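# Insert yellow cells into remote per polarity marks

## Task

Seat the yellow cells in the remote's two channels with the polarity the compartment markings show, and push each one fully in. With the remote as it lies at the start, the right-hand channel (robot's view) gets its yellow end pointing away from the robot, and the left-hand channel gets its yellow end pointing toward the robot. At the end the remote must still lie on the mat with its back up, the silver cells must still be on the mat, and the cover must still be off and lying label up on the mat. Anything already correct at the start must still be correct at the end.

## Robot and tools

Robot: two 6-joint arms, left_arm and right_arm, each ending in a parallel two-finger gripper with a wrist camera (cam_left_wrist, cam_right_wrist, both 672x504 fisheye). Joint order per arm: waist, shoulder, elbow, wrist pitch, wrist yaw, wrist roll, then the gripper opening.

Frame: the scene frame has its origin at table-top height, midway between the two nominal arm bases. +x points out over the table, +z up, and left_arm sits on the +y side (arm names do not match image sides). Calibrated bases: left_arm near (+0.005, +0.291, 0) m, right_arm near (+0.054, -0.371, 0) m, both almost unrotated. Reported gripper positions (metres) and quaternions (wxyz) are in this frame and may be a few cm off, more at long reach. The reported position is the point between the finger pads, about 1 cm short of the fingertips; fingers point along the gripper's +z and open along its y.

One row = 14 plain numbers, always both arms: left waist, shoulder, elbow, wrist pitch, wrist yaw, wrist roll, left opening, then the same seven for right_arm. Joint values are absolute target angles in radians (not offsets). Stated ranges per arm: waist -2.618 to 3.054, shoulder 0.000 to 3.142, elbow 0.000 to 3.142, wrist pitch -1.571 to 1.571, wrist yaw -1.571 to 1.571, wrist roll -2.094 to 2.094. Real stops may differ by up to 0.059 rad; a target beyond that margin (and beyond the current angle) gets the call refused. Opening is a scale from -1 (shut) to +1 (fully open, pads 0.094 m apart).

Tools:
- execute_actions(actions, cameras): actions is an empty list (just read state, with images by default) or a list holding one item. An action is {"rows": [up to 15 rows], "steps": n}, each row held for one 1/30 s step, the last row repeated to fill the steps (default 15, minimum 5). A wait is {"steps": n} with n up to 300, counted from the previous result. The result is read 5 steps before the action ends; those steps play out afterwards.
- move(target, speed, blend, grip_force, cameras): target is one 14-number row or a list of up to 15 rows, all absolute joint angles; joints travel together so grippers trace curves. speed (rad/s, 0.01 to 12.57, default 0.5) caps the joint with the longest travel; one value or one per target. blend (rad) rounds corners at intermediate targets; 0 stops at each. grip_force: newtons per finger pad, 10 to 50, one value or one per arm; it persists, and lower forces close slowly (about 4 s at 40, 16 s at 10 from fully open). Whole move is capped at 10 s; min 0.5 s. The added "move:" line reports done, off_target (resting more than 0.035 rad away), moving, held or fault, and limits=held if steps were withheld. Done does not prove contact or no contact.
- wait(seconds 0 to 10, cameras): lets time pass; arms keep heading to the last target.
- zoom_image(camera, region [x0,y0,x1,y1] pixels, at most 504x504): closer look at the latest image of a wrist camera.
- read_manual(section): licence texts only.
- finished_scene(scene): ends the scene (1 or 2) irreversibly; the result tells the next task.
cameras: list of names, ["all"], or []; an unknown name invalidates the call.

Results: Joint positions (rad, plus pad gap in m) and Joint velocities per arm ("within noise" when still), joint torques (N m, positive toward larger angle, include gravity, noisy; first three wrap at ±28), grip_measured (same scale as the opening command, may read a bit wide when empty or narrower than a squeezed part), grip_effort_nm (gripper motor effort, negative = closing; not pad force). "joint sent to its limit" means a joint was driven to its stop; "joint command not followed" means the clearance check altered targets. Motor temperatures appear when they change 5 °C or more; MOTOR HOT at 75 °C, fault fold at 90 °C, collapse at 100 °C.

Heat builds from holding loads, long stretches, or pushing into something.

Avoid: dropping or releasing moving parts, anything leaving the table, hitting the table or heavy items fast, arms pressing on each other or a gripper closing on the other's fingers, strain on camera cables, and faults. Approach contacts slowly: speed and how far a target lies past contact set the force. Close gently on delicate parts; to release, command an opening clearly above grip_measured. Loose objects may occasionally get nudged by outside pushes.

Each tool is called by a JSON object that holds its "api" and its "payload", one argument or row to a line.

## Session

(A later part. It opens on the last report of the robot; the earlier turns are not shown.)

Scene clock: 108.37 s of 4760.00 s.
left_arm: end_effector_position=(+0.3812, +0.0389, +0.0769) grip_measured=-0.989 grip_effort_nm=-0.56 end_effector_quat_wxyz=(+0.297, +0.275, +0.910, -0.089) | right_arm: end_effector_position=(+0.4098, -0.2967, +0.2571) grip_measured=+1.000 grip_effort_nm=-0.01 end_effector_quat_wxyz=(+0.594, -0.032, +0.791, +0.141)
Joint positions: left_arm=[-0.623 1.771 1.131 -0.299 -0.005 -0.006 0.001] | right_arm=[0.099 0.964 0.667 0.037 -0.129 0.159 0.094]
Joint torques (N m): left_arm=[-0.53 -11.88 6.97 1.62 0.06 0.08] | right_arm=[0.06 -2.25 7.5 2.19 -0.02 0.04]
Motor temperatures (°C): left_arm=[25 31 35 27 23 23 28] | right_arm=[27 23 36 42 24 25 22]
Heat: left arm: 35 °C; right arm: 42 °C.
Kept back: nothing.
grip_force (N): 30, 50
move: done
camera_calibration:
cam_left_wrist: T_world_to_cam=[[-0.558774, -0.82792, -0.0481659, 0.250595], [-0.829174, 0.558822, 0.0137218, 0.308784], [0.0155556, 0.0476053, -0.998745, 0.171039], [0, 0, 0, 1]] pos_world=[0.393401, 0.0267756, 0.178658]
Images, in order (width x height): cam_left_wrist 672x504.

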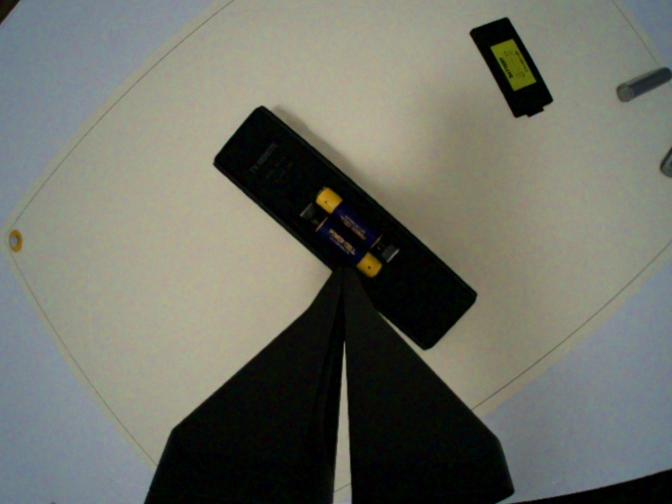

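{"api": "move", "payload": {
  "target": [
    [-0.622,2.40,2.30,-1.40,0,-0.853,-1,0.099,0.964,0.667,0.037,-0.129,0.159,1],
    [-0.622,2.42,2.135,-1.288,0,-0.853,-1,0.099,0.964,0.667,0.037,-0.129,0.159,1]
  ],
  "speed": [0.8,0.3],
  "cameras": ["cam_left_wrist"]
}}

{"api": "zoom_image", "payload": {
  "camera": "cam_left_wrist",
  "region": [260, 170, 440, 350]
}}

Scene clock: 112.33 s of 4760.00 s.
left_arm: end_effector_position=(+0.3959, +0.0285, +0.0442) grip_measured=-0.989 grip_effort_nm=-0.57 end_effector_quat_wxyz=(+0.008, -0.125, +0.992, -0.005) | right_arm: end_effector_position=(+0.4098, -0.2967, +0.2571) grip_measured=+1.000 grip_effort_nm=-0.01 end_effector_quat_wxyz=(+0.594, -0.032, +0.791, +0.141)
Joint positions: left_arm=[-0.623 2.396 2.144 -1.3 -0.003 -0.845 0.001] | right_arm=[0.099 0.964 0.667 0.037 -0.129 0.159 0.094]
Joint torques (N m): left_arm=[-0.01 -11.36 6.54 0.43 0.04 -0.06] | right_arm=[0.06 -2.25 7.5 2.19 -0.02 0.04]
Heat: left arm: 35 °C; right arm: 42 °C.
Kept back: nothing.
grip_force (N): 30, 50
move: done
camera_calibration:
cam_left_wrist: T_world_to_cam=[[0.215362, -0.976287, -0.0219854, -0.0548252], [-0.786024, -0.186663, 0.589342, 0.305926], [-0.579471, -0.109641, -0.807585, 0.370281], [0, 0, 0, 1]] pos_world=[0.46684, 0.044178, 0.117533]
Images, in order (width x height): cam_left_wrist 672x504.

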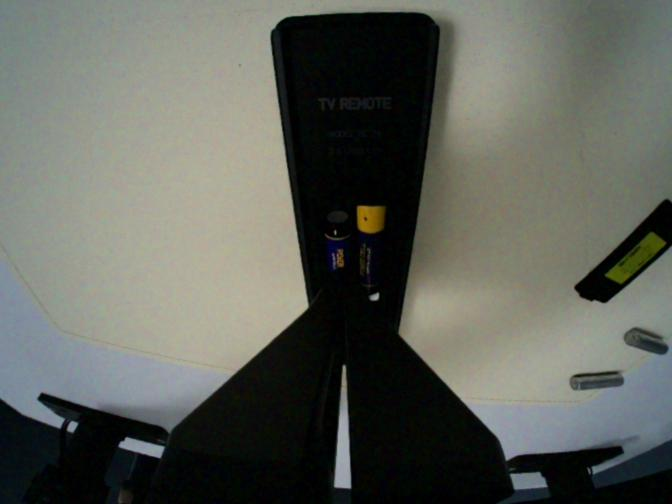

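Scaled by 2.800 from the camera's 672x504 image, which has a finer 960x720 frame.

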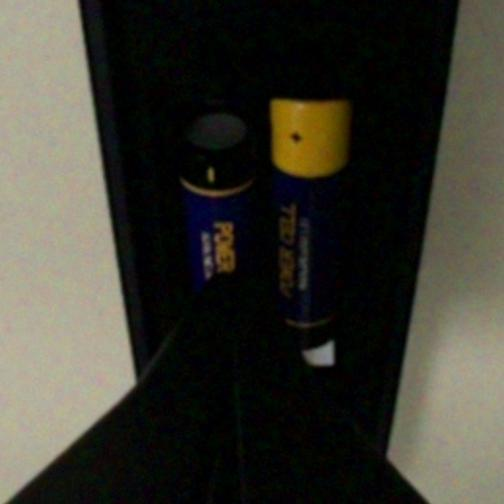

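{"api": "move", "payload": {
  "target": [
    [-0.622,2.42,2.101,-1.255,0,-0.853,-1,0.099,0.964,0.667,0.037,-0.129,0.159,1],
    [-0.622,2.42,2.085,-1.238,0,-0.853,-1,0.099,0.964,0.667,0.037,-0.129,0.159,1]
  ],
  "speed": 0.1
}}

{"api": "move", "payload": {
  "target": [-0.622,2.42,2.07,-1.226,0,-0.853,-1,0.099,0.964,0.667,0.037,-0.129,0.159,1],
  "speed": 0.1
}}

{"api": "move", "payload": {
  "target": [-0.622,2.42,2.05,-1.21,0,-0.853,-1,0.099,0.964,0.667,0.037,-0.129,0.159,1],
  "speed": 0.1,
  "cameras": ["cam_left_wrist"]
}}

{"api": "zoom_image", "payload": {
  "camera": "cam_left_wrist",
  "region": [260, 170, 440, 350]
}}

Scene clock: 113.67 s of 4760.00 s.
left_arm: end_effector_position=(+0.3958, +0.0284, +0.0362) grip_measured=-0.989 grip_effort_nm=-0.57 end_effector_quat_wxyz=(+0.008, -0.125, +0.992, -0.005) | right_arm: end_effector_position=(+0.4098, -0.2967, +0.2571) grip_measured=+1.000 grip_effort_nm=-0.01 end_effector_quat_wxyz=(+0.594, -0.032, +0.791, +0.141)
Joint positions: left_arm=[-0.623 2.396 2.112 -1.267 -0.003 -0.845 0.001] | right_arm=[0.099 0.964 0.667 0.037 -0.129 0.159 0.094]
Joint torques (N m): left_arm=[0.1 -11.29 4.85 0.64 0.02 -0.07] | right_arm=[0.06 -2.25 7.49 2.19 -0.02 0.04]
Heat: left arm: 35 °C; right arm: 42 °C.
Kept back: nothing.
grip_force (N): 30, 50
move: done

Scene clock: 114.37 s of 4760.00 s.
left_arm: end_effector_position=(+0.3958, +0.0284, +0.0357) grip_measured=-0.989 grip_effort_nm=-0.57 end_effector_quat_wxyz=(+0.008, -0.125, +0.992, -0.005) | right_arm: end_effector_position=(+0.4098, -0.2967, +0.2571) grip_measured=+1.000 grip_effort_nm=-0.01 end_effector_quat_wxyz=(+0.594, -0.032, +0.791, +0.141)
Joint positions: left_arm=[-0.623 2.396 2.11 -1.265 -0.003 -0.845 0.001] | right_arm=[0.099 0.964 0.667 0.037 -0.129 0.159 0.094]
Joint torques (N m): left_arm=[0.09 -11.36 3.67 0.74 0.04 -0.08] | right_arm=[0.06 -2.24 7.5 2.19 -0.01 0.04]
Heat: left arm: 35 °C; right arm: 42 °C.
Kept back: nothing.
grip_force (N): 30, 50
move: off_target (left_arm); left_arm: the elbow is farthest, 0.040 rad from its target

Scene clock: 115.07 s of 4760.00 s.
left_arm: end_effector_position=(+0.3957, +0.0285, +0.0353) grip_measured=-0.989 grip_effort_nm=-0.57 end_effector_quat_wxyz=(+0.010, -0.125, +0.992, -0.007) | right_arm: end_effector_position=(+0.4098, -0.2967, +0.2571) grip_measured=+1.000 grip_effort_nm=-0.01 end_effector_quat_wxyz=(+0.594, -0.032, +0.791, +0.141)
Joint positions: left_arm=[-0.623 2.388 2.095 -1.252 -0.003 -0.845 0.001] | right_arm=[0.099 0.964 0.667 0.037 -0.129 0.159 0.094]
Joint torques (N m): left_arm=[0.03 -10.54 3.25 0.77 0.05 -0.05] | right_arm=[0.06 -2.25 7.5 2.19 -0.02 0.04]
Heat: left arm: 35 °C; right arm: 42 °C.
Kept back: nothing.
grip_force (N): 30, 50
move: off_target (left_arm); left_arm: the elbow is farthest, 0.045 rad from its target
camera_calibration:
cam_left_wrist: T_world_to_cam=[[0.215454, -0.976361, -0.0173054, -0.055155], [-0.788862, -0.184469, 0.586232, 0.31227], [-0.575566, -0.112654, -0.809958, 0.361571], [0, 0, 0, 1]] pos_world=[0.46633, 0.0444856, 0.10884]
Images, in order (width x height): cam_left_wrist 672x504.

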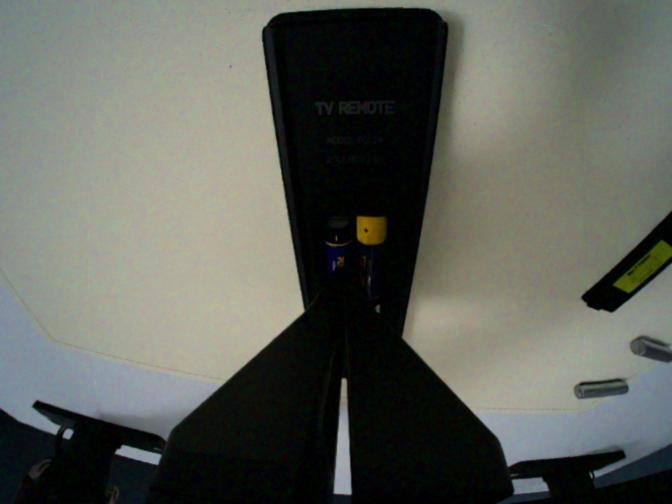

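Scaled by 2.800 from the camera's 672x504 image, which has a finer 960x720 frame.

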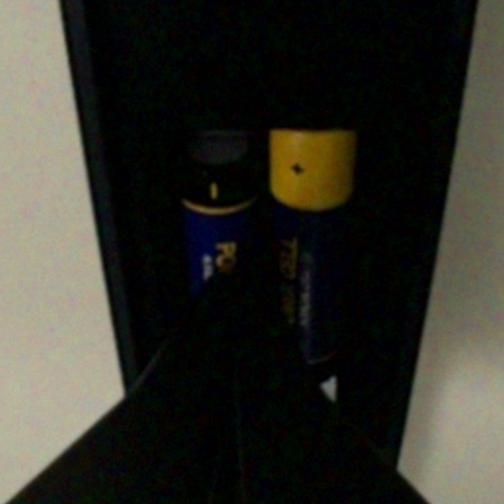

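{"api": "move", "payload": {
  "target": [-0.622,2.43,2.02,-1.19,0,-0.853,-1,0.099,0.964,0.667,0.037,-0.129,0.159,1],
  "speed": 0.1
}}

{"api": "move", "payload": {
  "target": [-0.622,2.43,1.99,-1.17,0,-0.853,-1,0.099,0.964,0.667,0.037,-0.129,0.159,1],
  "speed": 0.1
}}

{"api": "move", "payload": {
  "target": [-0.622,2.44,1.96,-1.15,0,-0.853,-1,0.099,0.964,0.667,0.037,-0.129,0.159,1],
  "speed": 0.1
}}

Scene clock: 116.03 s of 4760.00 s.
left_arm: end_effector_position=(+0.3956, +0.0285, +0.0349) grip_measured=-0.989 grip_effort_nm=-0.57 end_effector_quat_wxyz=(+0.013, -0.125, +0.992, -0.010) | right_arm: end_effector_position=(+0.4098, -0.2967, +0.2571) grip_measured=+1.000 grip_effort_nm=-0.01 end_effector_quat_wxyz=(+0.594, -0.032, +0.791, +0.141)
Joint positions: left_arm=[-0.623 2.377 2.074 -1.234 -0.003 -0.845 0.001] | right_arm=[0.099 0.964 0.667 0.037 -0.129 0.159 0.094]
Joint torques (N m): left_arm=[0.01 -8.73 2.29 0.83 0.03 -0.05] | right_arm=[0.05 -2.25 7.49 2.19 -0.02 0.04]
Heat: left arm: 35 °C; right arm: 42 °C.
Kept back: nothing.
grip_force (N): 30, 50
move: off_target (left_arm); left_arm: the elbow is farthest, 0.054 rad from its target

Scene clock: 116.77 s of 4760.00 s.
left_arm: end_effector_position=(+0.3955, +0.0286, +0.0346) grip_measured=-0.989 grip_effort_nm=-0.57 end_effector_quat_wxyz=(+0.017, -0.125, +0.992, -0.013) | right_arm: end_effector_position=(+0.4098, -0.2967, +0.2571) grip_measured=+1.000 grip_effort_nm=-0.01 end_effector_quat_wxyz=(+0.594, -0.032, +0.791, +0.141)
Joint positions: left_arm=[-0.623 2.365 2.05 -1.214 -0.003 -0.845 0.001] | right_arm=[0.099 0.964 0.667 0.037 -0.129 0.159 0.094]
Joint torques (N m): left_arm=[0.13 -7.51 1.95 0.85 0.05 -0.06] | right_arm=[0.06 -2.25 7.5 2.19 -0.02 0.04]
Heat: left arm: 35 °C; right arm: 42 °C.
Kept back: nothing.
grip_force (N): 30, 50
move: off_target (left_arm); left_arm: the shoulder is farthest, 0.065 rad from its target

Scene clock: 117.50 s of 4760.00 s.
left_arm: end_effector_position=(+0.3953, +0.0287, +0.0342) grip_measured=-0.989 grip_effort_nm=-0.57 end_effector_quat_wxyz=(+0.020, -0.125, +0.992, -0.016) | right_arm: end_effector_position=(+0.4098, -0.2967, +0.2571) grip_measured=+1.000 grip_effort_nm=-0.01 end_effector_quat_wxyz=(+0.594, -0.032, +0.791, +0.141)
Joint positions: left_arm=[-0.623 2.354 2.029 -1.196 -0.003 -0.845 0.001] | right_arm=[0.099 0.964 0.667 0.037 -0.129 0.159 0.094]
Joint torques (N m): left_arm=[0.05 -5.68 1.06 0.84 0.03 -0.05] | right_arm=[0.06 -2.25 7.5 2.19 -0.02 0.04]
Heat: left arm: 35 °C; right arm: 42 °C.
Kept back: nothing.
grip_force (N): 30, 50
move: off_target (left_arm); left_arm: the shoulder is farthest, 0.086 rad from its target

{"api": "move", "payload": {
  "target": [
    [-0.622,2.38,2.2,-1.35,0,-0.853,-1,0.099,0.964,0.667,0.037,-0.129,0.159,1],
    [-0.607,2.46,2.3,-1.38,0,-0.84,-1,0.099,0.964,0.667,0.037,-0.129,0.159,1],
    [-0.607,2.463,2.207,-1.267,0,-0.84,-1,0.099,0.964,0.667,0.037,-0.129,0.159,1]
  ],
  "speed": 0.3,
  "blend": 0.03,
  "cameras": ["cam_left_wrist"]
}}

{"api": "zoom_image", "payload": {
  "camera": "cam_left_wrist",
  "region": [260, 170, 440, 350]
}}

Scene clock: 120.00 s of 4760.00 s.
left_arm: end_effector_position=(+0.4156, +0.0206, +0.0456) grip_measured=-0.989 grip_effort_nm=-0.57 end_effector_quat_wxyz=(+0.029, -0.130, +0.991, -0.023) | right_arm: end_effector_position=(+0.4098, -0.2967, +0.2571) grip_measured=+1.000 grip_effort_nm=-0.01 end_effector_quat_wxyz=(+0.594, -0.032, +0.791, +0.141)
Joint positions: left_arm=[-0.613 2.435 2.217 -1.278 -0.002 -0.845 0.001] | right_arm=[0.099 0.964 0.667 0.037 -0.129 0.159 0.094]
Joint torques (N m): left_arm=[0.5 -11.44 6.53 0.54 0.03 0.07] | right_arm=[0.06 -2.25 7.5 2.19 -0.02 0.04]
Heat: left arm: 35 °C; right arm: 42 °C.
Kept back: nothing.
grip_force (N): 30, 50
move: done
camera_calibration:
cam_left_wrist: T_world_to_cam=[[0.224655, -0.97426, 0.0186302, -0.072412], [-0.810517, -0.176216, 0.558579, 0.330501], [-0.540918, -0.140588, -0.829242, 0.367516], [0, 0, 0, 1]] pos_world=[0.48294, 0.0393596, 0.121498]
Images, in order (width x height): cam_left_wrist 672x504.

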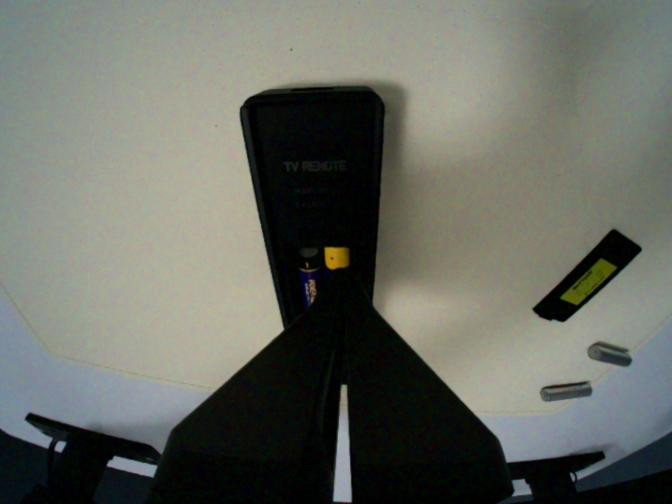

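Scaled by 2.800 from the camera's 672x504 image, which has a finer 960x720 frame.

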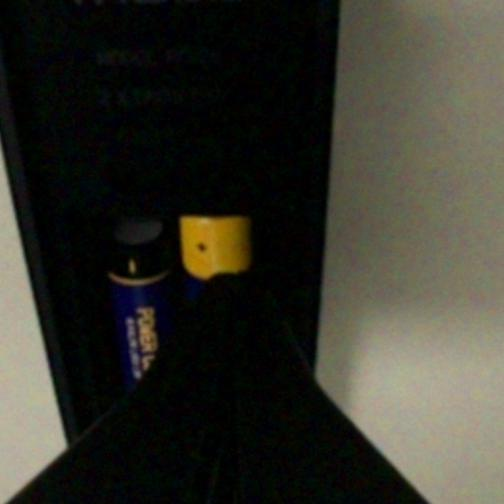

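{"api": "move", "payload": {
  "target": [
    [-0.607,2.463,2.165,-1.222,0,-0.84,-1,0.099,0.964,0.667,0.037,-0.129,0.159,1],
    [-0.607,2.463,2.14,-1.20,0,-0.84,-1,0.099,0.964,0.667,0.037,-0.129,0.159,1]
  ],
  "speed": 0.1
}}

{"api": "move", "payload": {
  "target": [-0.607,2.463,2.11,-1.175,0,-0.84,-1,0.099,0.964,0.667,0.037,-0.129,0.159,1],
  "speed": 0.1
}}

{"api": "move", "payload": {
  "target": [-0.607,2.473,2.07,-1.145,0,-0.84,-1,0.099,0.964,0.667,0.037,-0.129,0.159,1],
  "speed": 0.1,
  "cameras": ["cam_left_wrist"]
}}

{"api": "zoom_image", "payload": {
  "camera": "cam_left_wrist",
  "region": [260, 170, 440, 350]
}}

Scene clock: 121.47 s of 4760.00 s.
left_arm: end_effector_position=(+0.4157, +0.0202, +0.0361) grip_measured=-0.989 grip_effort_nm=-0.57 end_effector_quat_wxyz=(+0.029, -0.130, +0.991, -0.025) | right_arm: end_effector_position=(+0.4098, -0.2967, +0.2571) grip_measured=+1.000 grip_effort_nm=-0.01 end_effector_quat_wxyz=(+0.594, -0.032, +0.791, +0.141)
Joint positions: left_arm=[-0.613 2.435 2.18 -1.239 -0.001 -0.845 0.001] | right_arm=[0.099 0.964 0.667 0.037 -0.129 0.159 0.094]
Joint torques (N m): left_arm=[0.42 -11.34 3.71 0.87 -0.01 0.06] | right_arm=[0.06 -2.25 7.5 2.19 -0.02 0.04]
Heat: left arm: 35 °C; right arm: 42 °C.
Kept back: nothing.
grip_force (N): 30, 50
move: off_target (left_arm); left_arm: the elbow is farthest, 0.040 rad from its target

Scene clock: 122.20 s of 4760.00 s.
left_arm: end_effector_position=(+0.4157, +0.0200, +0.0358) grip_measured=-0.989 grip_effort_nm=-0.57 end_effector_quat_wxyz=(+0.032, -0.130, +0.991, -0.028) | right_arm: end_effector_position=(+0.4098, -0.2967, +0.2571) grip_measured=+1.000 grip_effort_nm=-0.01 end_effector_quat_wxyz=(+0.594, -0.032, +0.791, +0.141)
Joint positions: left_arm=[-0.613 2.424 2.157 -1.22 0 -0.845 0.001] | right_arm=[0.099 0.964 0.667 0.037 -0.129 0.159 0.094]
Joint torques (N m): left_arm=[0.46 -10.24 3.08 0.93 0 0.08] | right_arm=[0.06 -2.26 7.5 2.19 -0.01 0.04]
Heat: left arm: 34 °C; right arm: 42 °C.
Kept back: nothing.
grip_force (N): 30, 50
move: off_target (left_arm); left_arm: the elbow is farthest, 0.047 rad from its target

Scene clock: 122.93 s of 4760.00 s.
left_arm: end_effector_position=(+0.4155, +0.0199, +0.0353) grip_measured=-0.989 grip_effort_nm=-0.57 end_effector_quat_wxyz=(+0.035, -0.130, +0.990, -0.031) | right_arm: end_effector_position=(+0.4098, -0.2967, +0.2571) grip_measured=+1.000 grip_effort_nm=-0.01 end_effector_quat_wxyz=(+0.594, -0.032, +0.791, +0.141)
Joint positions: left_arm=[-0.613 2.409 2.128 -1.195 0.001 -0.845 0.001] | right_arm=[0.099 0.964 0.667 0.037 -0.129 0.159 0.094]
Joint torques (N m): left_arm=[0.53 -7.91 2.11 1.02 -0.01 0.06] | right_arm=[0.05 -2.25 7.5 2.19 -0.02 0.04]
Heat: left arm: 34 °C; right arm: 42 °C.
Kept back: nothing.
grip_force (N): 30, 50
move: off_target (left_arm); left_arm: the shoulder is farthest, 0.064 rad from its target
camera_calibration:
cam_left_wrist: T_world_to_cam=[[0.223977, -0.973934, 0.0358616, -0.0732506], [-0.818726, -0.168067, 0.549036, 0.339613], [-0.528698, -0.152332, -0.835029, 0.354178], [0, 0, 0, 1]] pos_world=[0.481709, 0.0396893, 0.111916]
Images, in order (width x height): cam_left_wrist 672x504.

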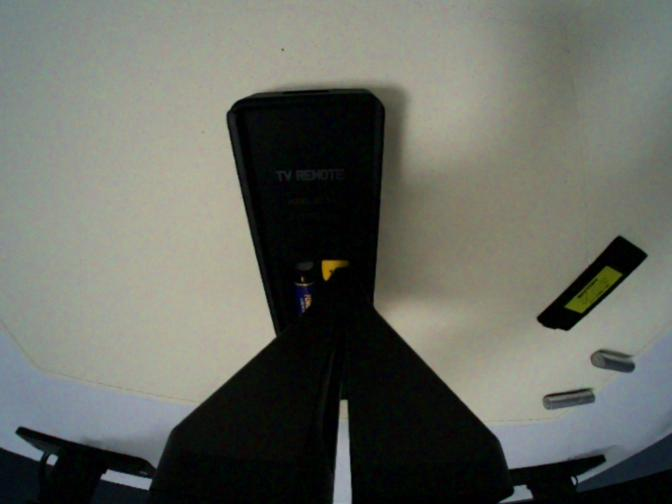

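Scaled by 2.800 from the camera's 672x504 image, which has a finer 960x720 frame.

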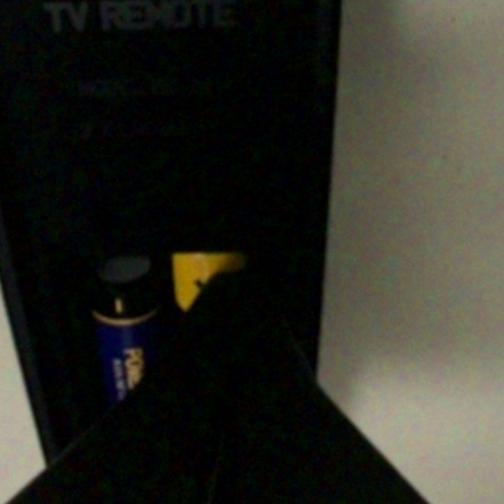

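{"api": "move", "payload": {
  "target": [
    [-0.607,2.42,2.25,-1.33,0,-0.84,-1,0.099,0.964,0.667,0.037,-0.129,0.159,1],
    [-0.60,2.43,2.26,-1.38,0,-0.838,-1,0.099,0.964,0.667,0.037,-0.129,0.159,1],
    [-0.60,2.433,2.153,-1.276,0,-0.838,-1,0.099,0.964,0.667,0.037,-0.129,0.159,1]
  ],
  "speed": 0.3,
  "blend": 0.03,
  "cameras": ["cam_left_wrist"]
}}

{"api": "zoom_image", "payload": {
  "camera": "cam_left_wrist",
  "region": [260, 170, 440, 350]
}}

Scene clock: 125.00 s of 4760.00 s.
left_arm: end_effector_position=(+0.4045, +0.0295, +0.0419) grip_measured=-0.989 grip_effort_nm=-0.57 end_effector_quat_wxyz=(+0.012, -0.131, +0.991, -0.012) | right_arm: end_effector_position=(+0.4098, -0.2967, +0.2571) grip_measured=+1.000 grip_effort_nm=-0.01 end_effector_quat_wxyz=(+0.594, -0.032, +0.791, +0.141)
Joint positions: left_arm=[-0.609 2.412 2.162 -1.288 0.001 -0.844 0.001] | right_arm=[0.099 0.964 0.667 0.037 -0.129 0.159 0.094]
Joint torques (N m): left_arm=[0.66 -11.74 6.53 0.49 -0.01 0.08] | right_arm=[0.06 -2.25 7.5 2.19 -0.01 0.04]
Heat: left arm: 34 °C; right arm: 43 °C.
Kept back: nothing.
grip_force (N): 30, 50
move: done; blend cut to 0.025 rad at target 1, 0.025 rad at target 2
camera_calibration:
cam_left_wrist: T_world_to_cam=[[0.227664, -0.973706, -0.0081033, -0.0613028], [-0.789492, -0.189451, 0.583789, 0.315963], [-0.569975, -0.12651, -0.811865, 0.370379], [0, 0, 0, 1]] pos_world=[0.474513, 0.0470252, 0.115745]
Images, in order (width x height): cam_left_wrist 672x504.

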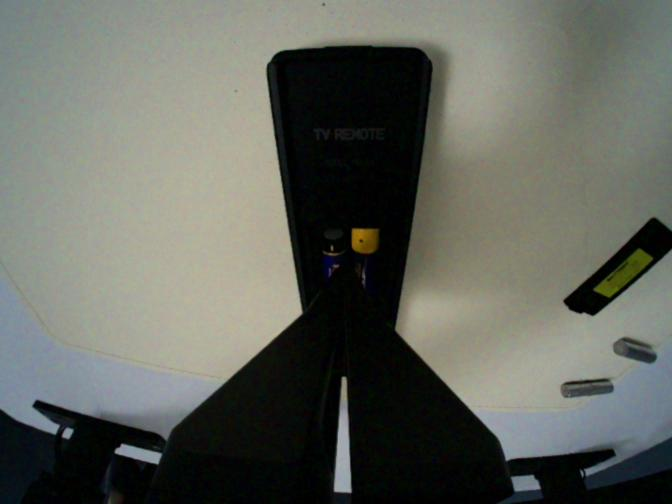

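Scaled by 2.800 from the camera's 672x504 image, which has a finer 960x720 frame.

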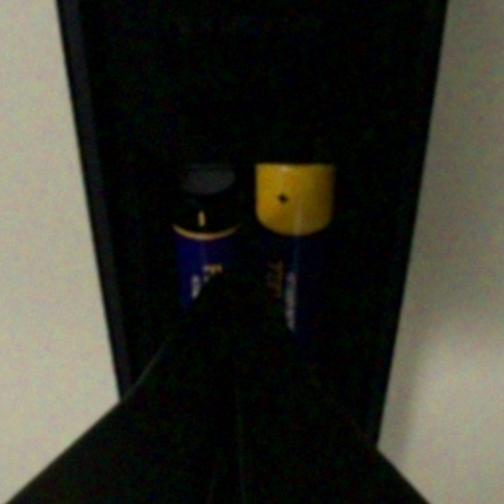

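{"api": "move", "payload": {
  "target": [
    [-0.594,2.433,2.153,-1.276,0,-0.838,-1,0.099,0.964,0.667,0.037,-0.129,0.159,1],
    [-0.594,2.433,2.125,-1.249,0,-0.838,-1,0.099,0.964,0.667,0.037,-0.129,0.159,1]
  ],
  "speed": 0.15,
  "cameras": ["cam_left_wrist"]
}}

{"api": "zoom_image", "payload": {
  "camera": "cam_left_wrist",
  "region": [260, 170, 440, 350]
}}

Scene clock: 126.53 s of 4760.00 s.
left_arm: end_effector_position=(+0.4073, +0.0328, +0.0368) grip_measured=-0.989 grip_effort_nm=-0.57 end_effector_quat_wxyz=(+0.013, -0.136, +0.991, -0.013) | right_arm: end_effector_position=(+0.4098, -0.2967, +0.2571) grip_measured=+1.000 grip_effort_nm=-0.01 end_effector_quat_wxyz=(+0.594, -0.032, +0.791, +0.141)
Joint positions: left_arm=[-0.6 2.412 2.142 -1.265 0.002 -0.844 0.001] | right_arm=[0.099 0.964 0.667 0.037 -0.129 0.159 0.094]
Joint torques (N m): left_arm=[0.47 -11.77 5.74 0.52 -0.01 0.08] | right_arm=[0.06 -2.25 7.5 2.19 -0.02 0.04]
Heat: left arm: 34 °C; right arm: 43 °C.
Kept back: nothing.
grip_force (N): 30, 50
move: done
camera_calibration:
cam_left_wrist: T_world_to_cam=[[0.236535, -0.971605, -0.00585599, -0.0624864], [-0.788918, -0.195571, 0.582547, 0.321804], [-0.567151, -0.133173, -0.812776, 0.367357], [0, 0, 0, 1]] pos_world=[0.477004, 0.0511454, 0.110748]
Images, in order (width x height): cam_left_wrist 672x504.

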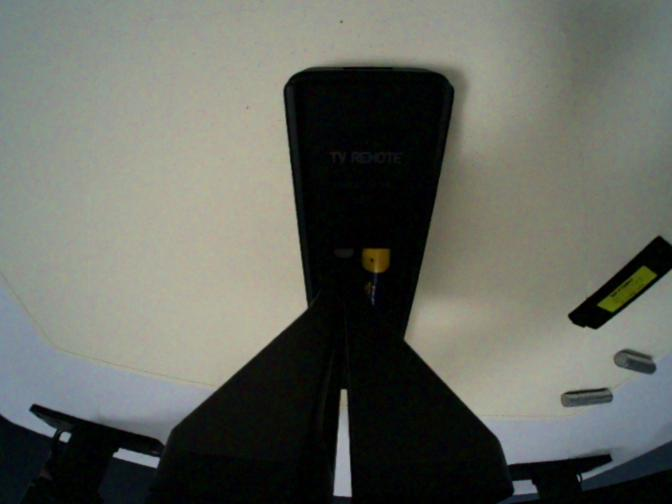

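Scaled by 2.800 from the camera's 672x504 image, which has a finer 960x720 frame.

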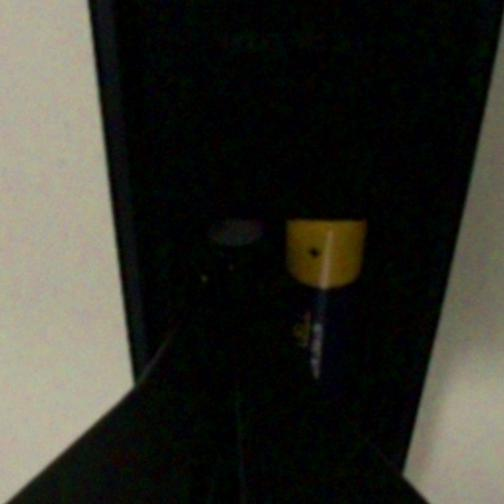

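Aligned over the negative end; press.

{"api": "move", "payload": {
  "target": [
    [-0.594,2.433,2.105,-1.231,0,-0.838,-1,0.099,0.964,0.667,0.037,-0.129,0.159,1],
    [-0.594,2.433,2.08,-1.21,0,-0.838,-1,0.099,0.964,0.667,0.037,-0.129,0.159,1]
  ],
  "speed": 0.1
}}

{"api": "move", "payload": {
  "target": [-0.594,2.44,2.04,-1.18,0,-0.838,-1,0.099,0.964,0.667,0.037,-0.129,0.159,1],
  "speed": 0.1
}}

{"api": "move", "payload": {
  "target": [-0.594,2.445,2.00,-1.15,0,-0.838,-1,0.099,0.964,0.667,0.037,-0.129,0.159,1],
  "speed": 0.1
}}

{"api": "move", "payload": {
  "target": [
    [-0.594,2.36,2.22,-1.35,-0.02,-0.858,-1,0.099,0.964,0.667,0.037,-0.129,0.159,1],
    [-0.630,1.7375,1.119,-0.2817,0,0,-1,0.099,0.964,0.667,0.037,-0.129,0.159,1]
  ],
  "speed": [0.3,0.8],
  "blend": [0.05,0],
  "cameras": ["cam_left_wrist"]
}}

{"api": "zoom_image", "payload": {
  "camera": "cam_left_wrist",
  "region": [270, 170, 400, 300]
}}

Scene clock: 128.17 s of 4760.00 s.
left_arm: end_effector_position=(+0.4070, +0.0331, +0.0353) grip_measured=-0.989 grip_effort_nm=-0.57 end_effector_quat_wxyz=(+0.015, -0.136, +0.991, -0.014) | right_arm: end_effector_position=(+0.4098, -0.2967, +0.2571) grip_measured=+1.000 grip_effort_nm=-0.01 end_effector_quat_wxyz=(+0.594, -0.032, +0.791, +0.141)
Joint positions: left_arm=[-0.6 2.405 2.123 -1.249 0.002 -0.844 0.001] | right_arm=[0.099 0.964 0.667 0.037 -0.129 0.159 0.094]
Joint torques (N m): left_arm=[0.34 -11.11 3.33 0.79 -0.01 0.08] | right_arm=[0.06 -2.25 7.5 2.19 -0.02 0.04]
Heat: left arm: 34 °C; right arm: 43 °C.
Kept back: nothing.
grip_force (N): 30, 50
move: off_target (left_arm); left_arm: the elbow is farthest, 0.043 rad from its target

Scene clock: 128.90 s of 4760.00 s.
left_arm: end_effector_position=(+0.4068, +0.0332, +0.0348) grip_measured=-0.989 grip_effort_nm=-0.57 end_effector_quat_wxyz=(+0.019, -0.136, +0.990, -0.017) | right_arm: end_effector_position=(+0.4098, -0.2967, +0.2571) grip_measured=+1.000 grip_effort_nm=-0.01 end_effector_quat_wxyz=(+0.594, -0.032, +0.791, +0.141)
Joint positions: left_arm=[-0.6 2.389 2.093 -1.223 0.002 -0.844 0.001] | right_arm=[0.099 0.964 0.667 0.037 -0.129 0.159 0.094]
Joint torques (N m): left_arm=[0.5 -9.01 2.5 0.83 -0.01 0.07] | right_arm=[0.06 -2.25 7.5 2.19 -0.02 0.05]
Heat: left arm: 34 °C; right arm: 43 °C.
Kept back: nothing.
grip_force (N): 30, 50
move: off_target (left_arm); left_arm: the elbow is farthest, 0.053 rad from its target

Scene clock: 129.63 s of 4760.00 s.
left_arm: end_effector_position=(+0.4067, +0.0333, +0.0345) grip_measured=-0.989 grip_effort_nm=-0.58 end_effector_quat_wxyz=(+0.024, -0.136, +0.990, -0.021) | right_arm: end_effector_position=(+0.4098, -0.2967, +0.2571) grip_measured=+1.000 grip_effort_nm=-0.01 end_effector_quat_wxyz=(+0.594, -0.032, +0.791, +0.141)
Joint positions: left_arm=[-0.6 2.373 2.062 -1.197 0.002 -0.844 0.001] | right_arm=[0.099 0.964 0.667 0.037 -0.129 0.159 0.094]
Joint torques (N m): left_arm=[0.47 -7.04 1.7 0.9 -0.04 0.07] | right_arm=[0.05 -2.25 7.49 2.19 -0.02 0.04]
Heat: left arm: 34 °C; right arm: 43 °C.
Kept back: nothing.
grip_force (N): 30, 50
move: off_target (left_arm); left_arm: the shoulder is farthest, 0.072 rad from its target

Scene clock: 132.63 s of 4760.00 s.
left_arm: end_effector_position=(+0.3809, +0.0385, +0.0770) grip_measured=-0.989 grip_effort_nm=-0.57 end_effector_quat_wxyz=(+0.297, +0.275, +0.910, -0.090) | right_arm: end_effector_position=(+0.4098, -0.2967, +0.2571) grip_measured=+1.000 grip_effort_nm=-0.01 end_effector_quat_wxyz=(+0.594, -0.032, +0.791, +0.141)
Joint positions: left_arm=[-0.623 1.771 1.131 -0.3 -0.004 -0.007 0.001] | right_arm=[0.099 0.964 0.667 0.037 -0.129 0.159 0.094]
Joint torques (N m): left_arm=[-0.55 -11.85 6.93 1.61 0.04 0.08] | right_arm=[0.06 -2.25 7.49 2.19 -0.02 0.04]
Heat: left arm: 34 °C; right arm: 43 °C.
Kept back: nothing.
grip_force (N): 30, 50
move: done
camera_calibration:
cam_left_wrist: T_world_to_cam=[[-0.559872, -0.827279, -0.0463942, 0.250343], [-0.82845, 0.559896, 0.0136955, 0.308475], [0.0146459, 0.046103, -0.998829, 0.171569], [0, 0, 0, 1]] pos_world=[0.393203, 0.0264793, 0.178758]
Images, in order (width x height): cam_left_wrist 672x504.

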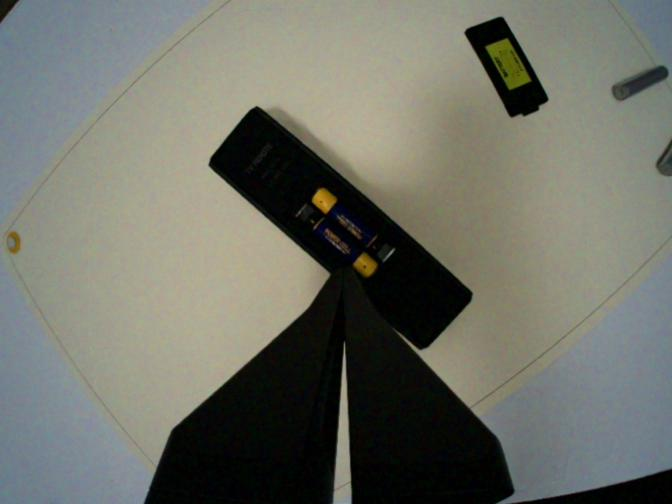

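Scaled by 3.877 from the camera's 672x504 image, which has a finer 960x720 frame.

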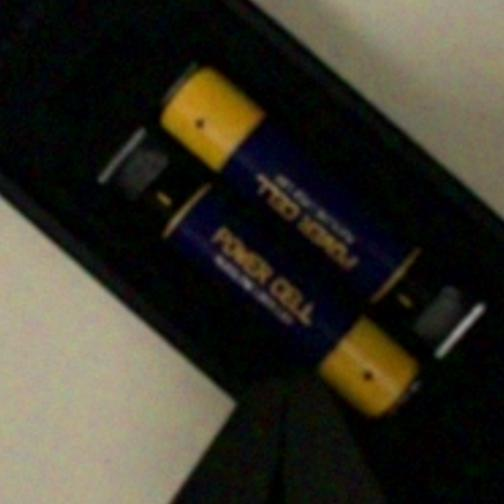

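{"api": "finished_scene", "payload": {
  "scene": 1
}}

The scene is finished: the task was done.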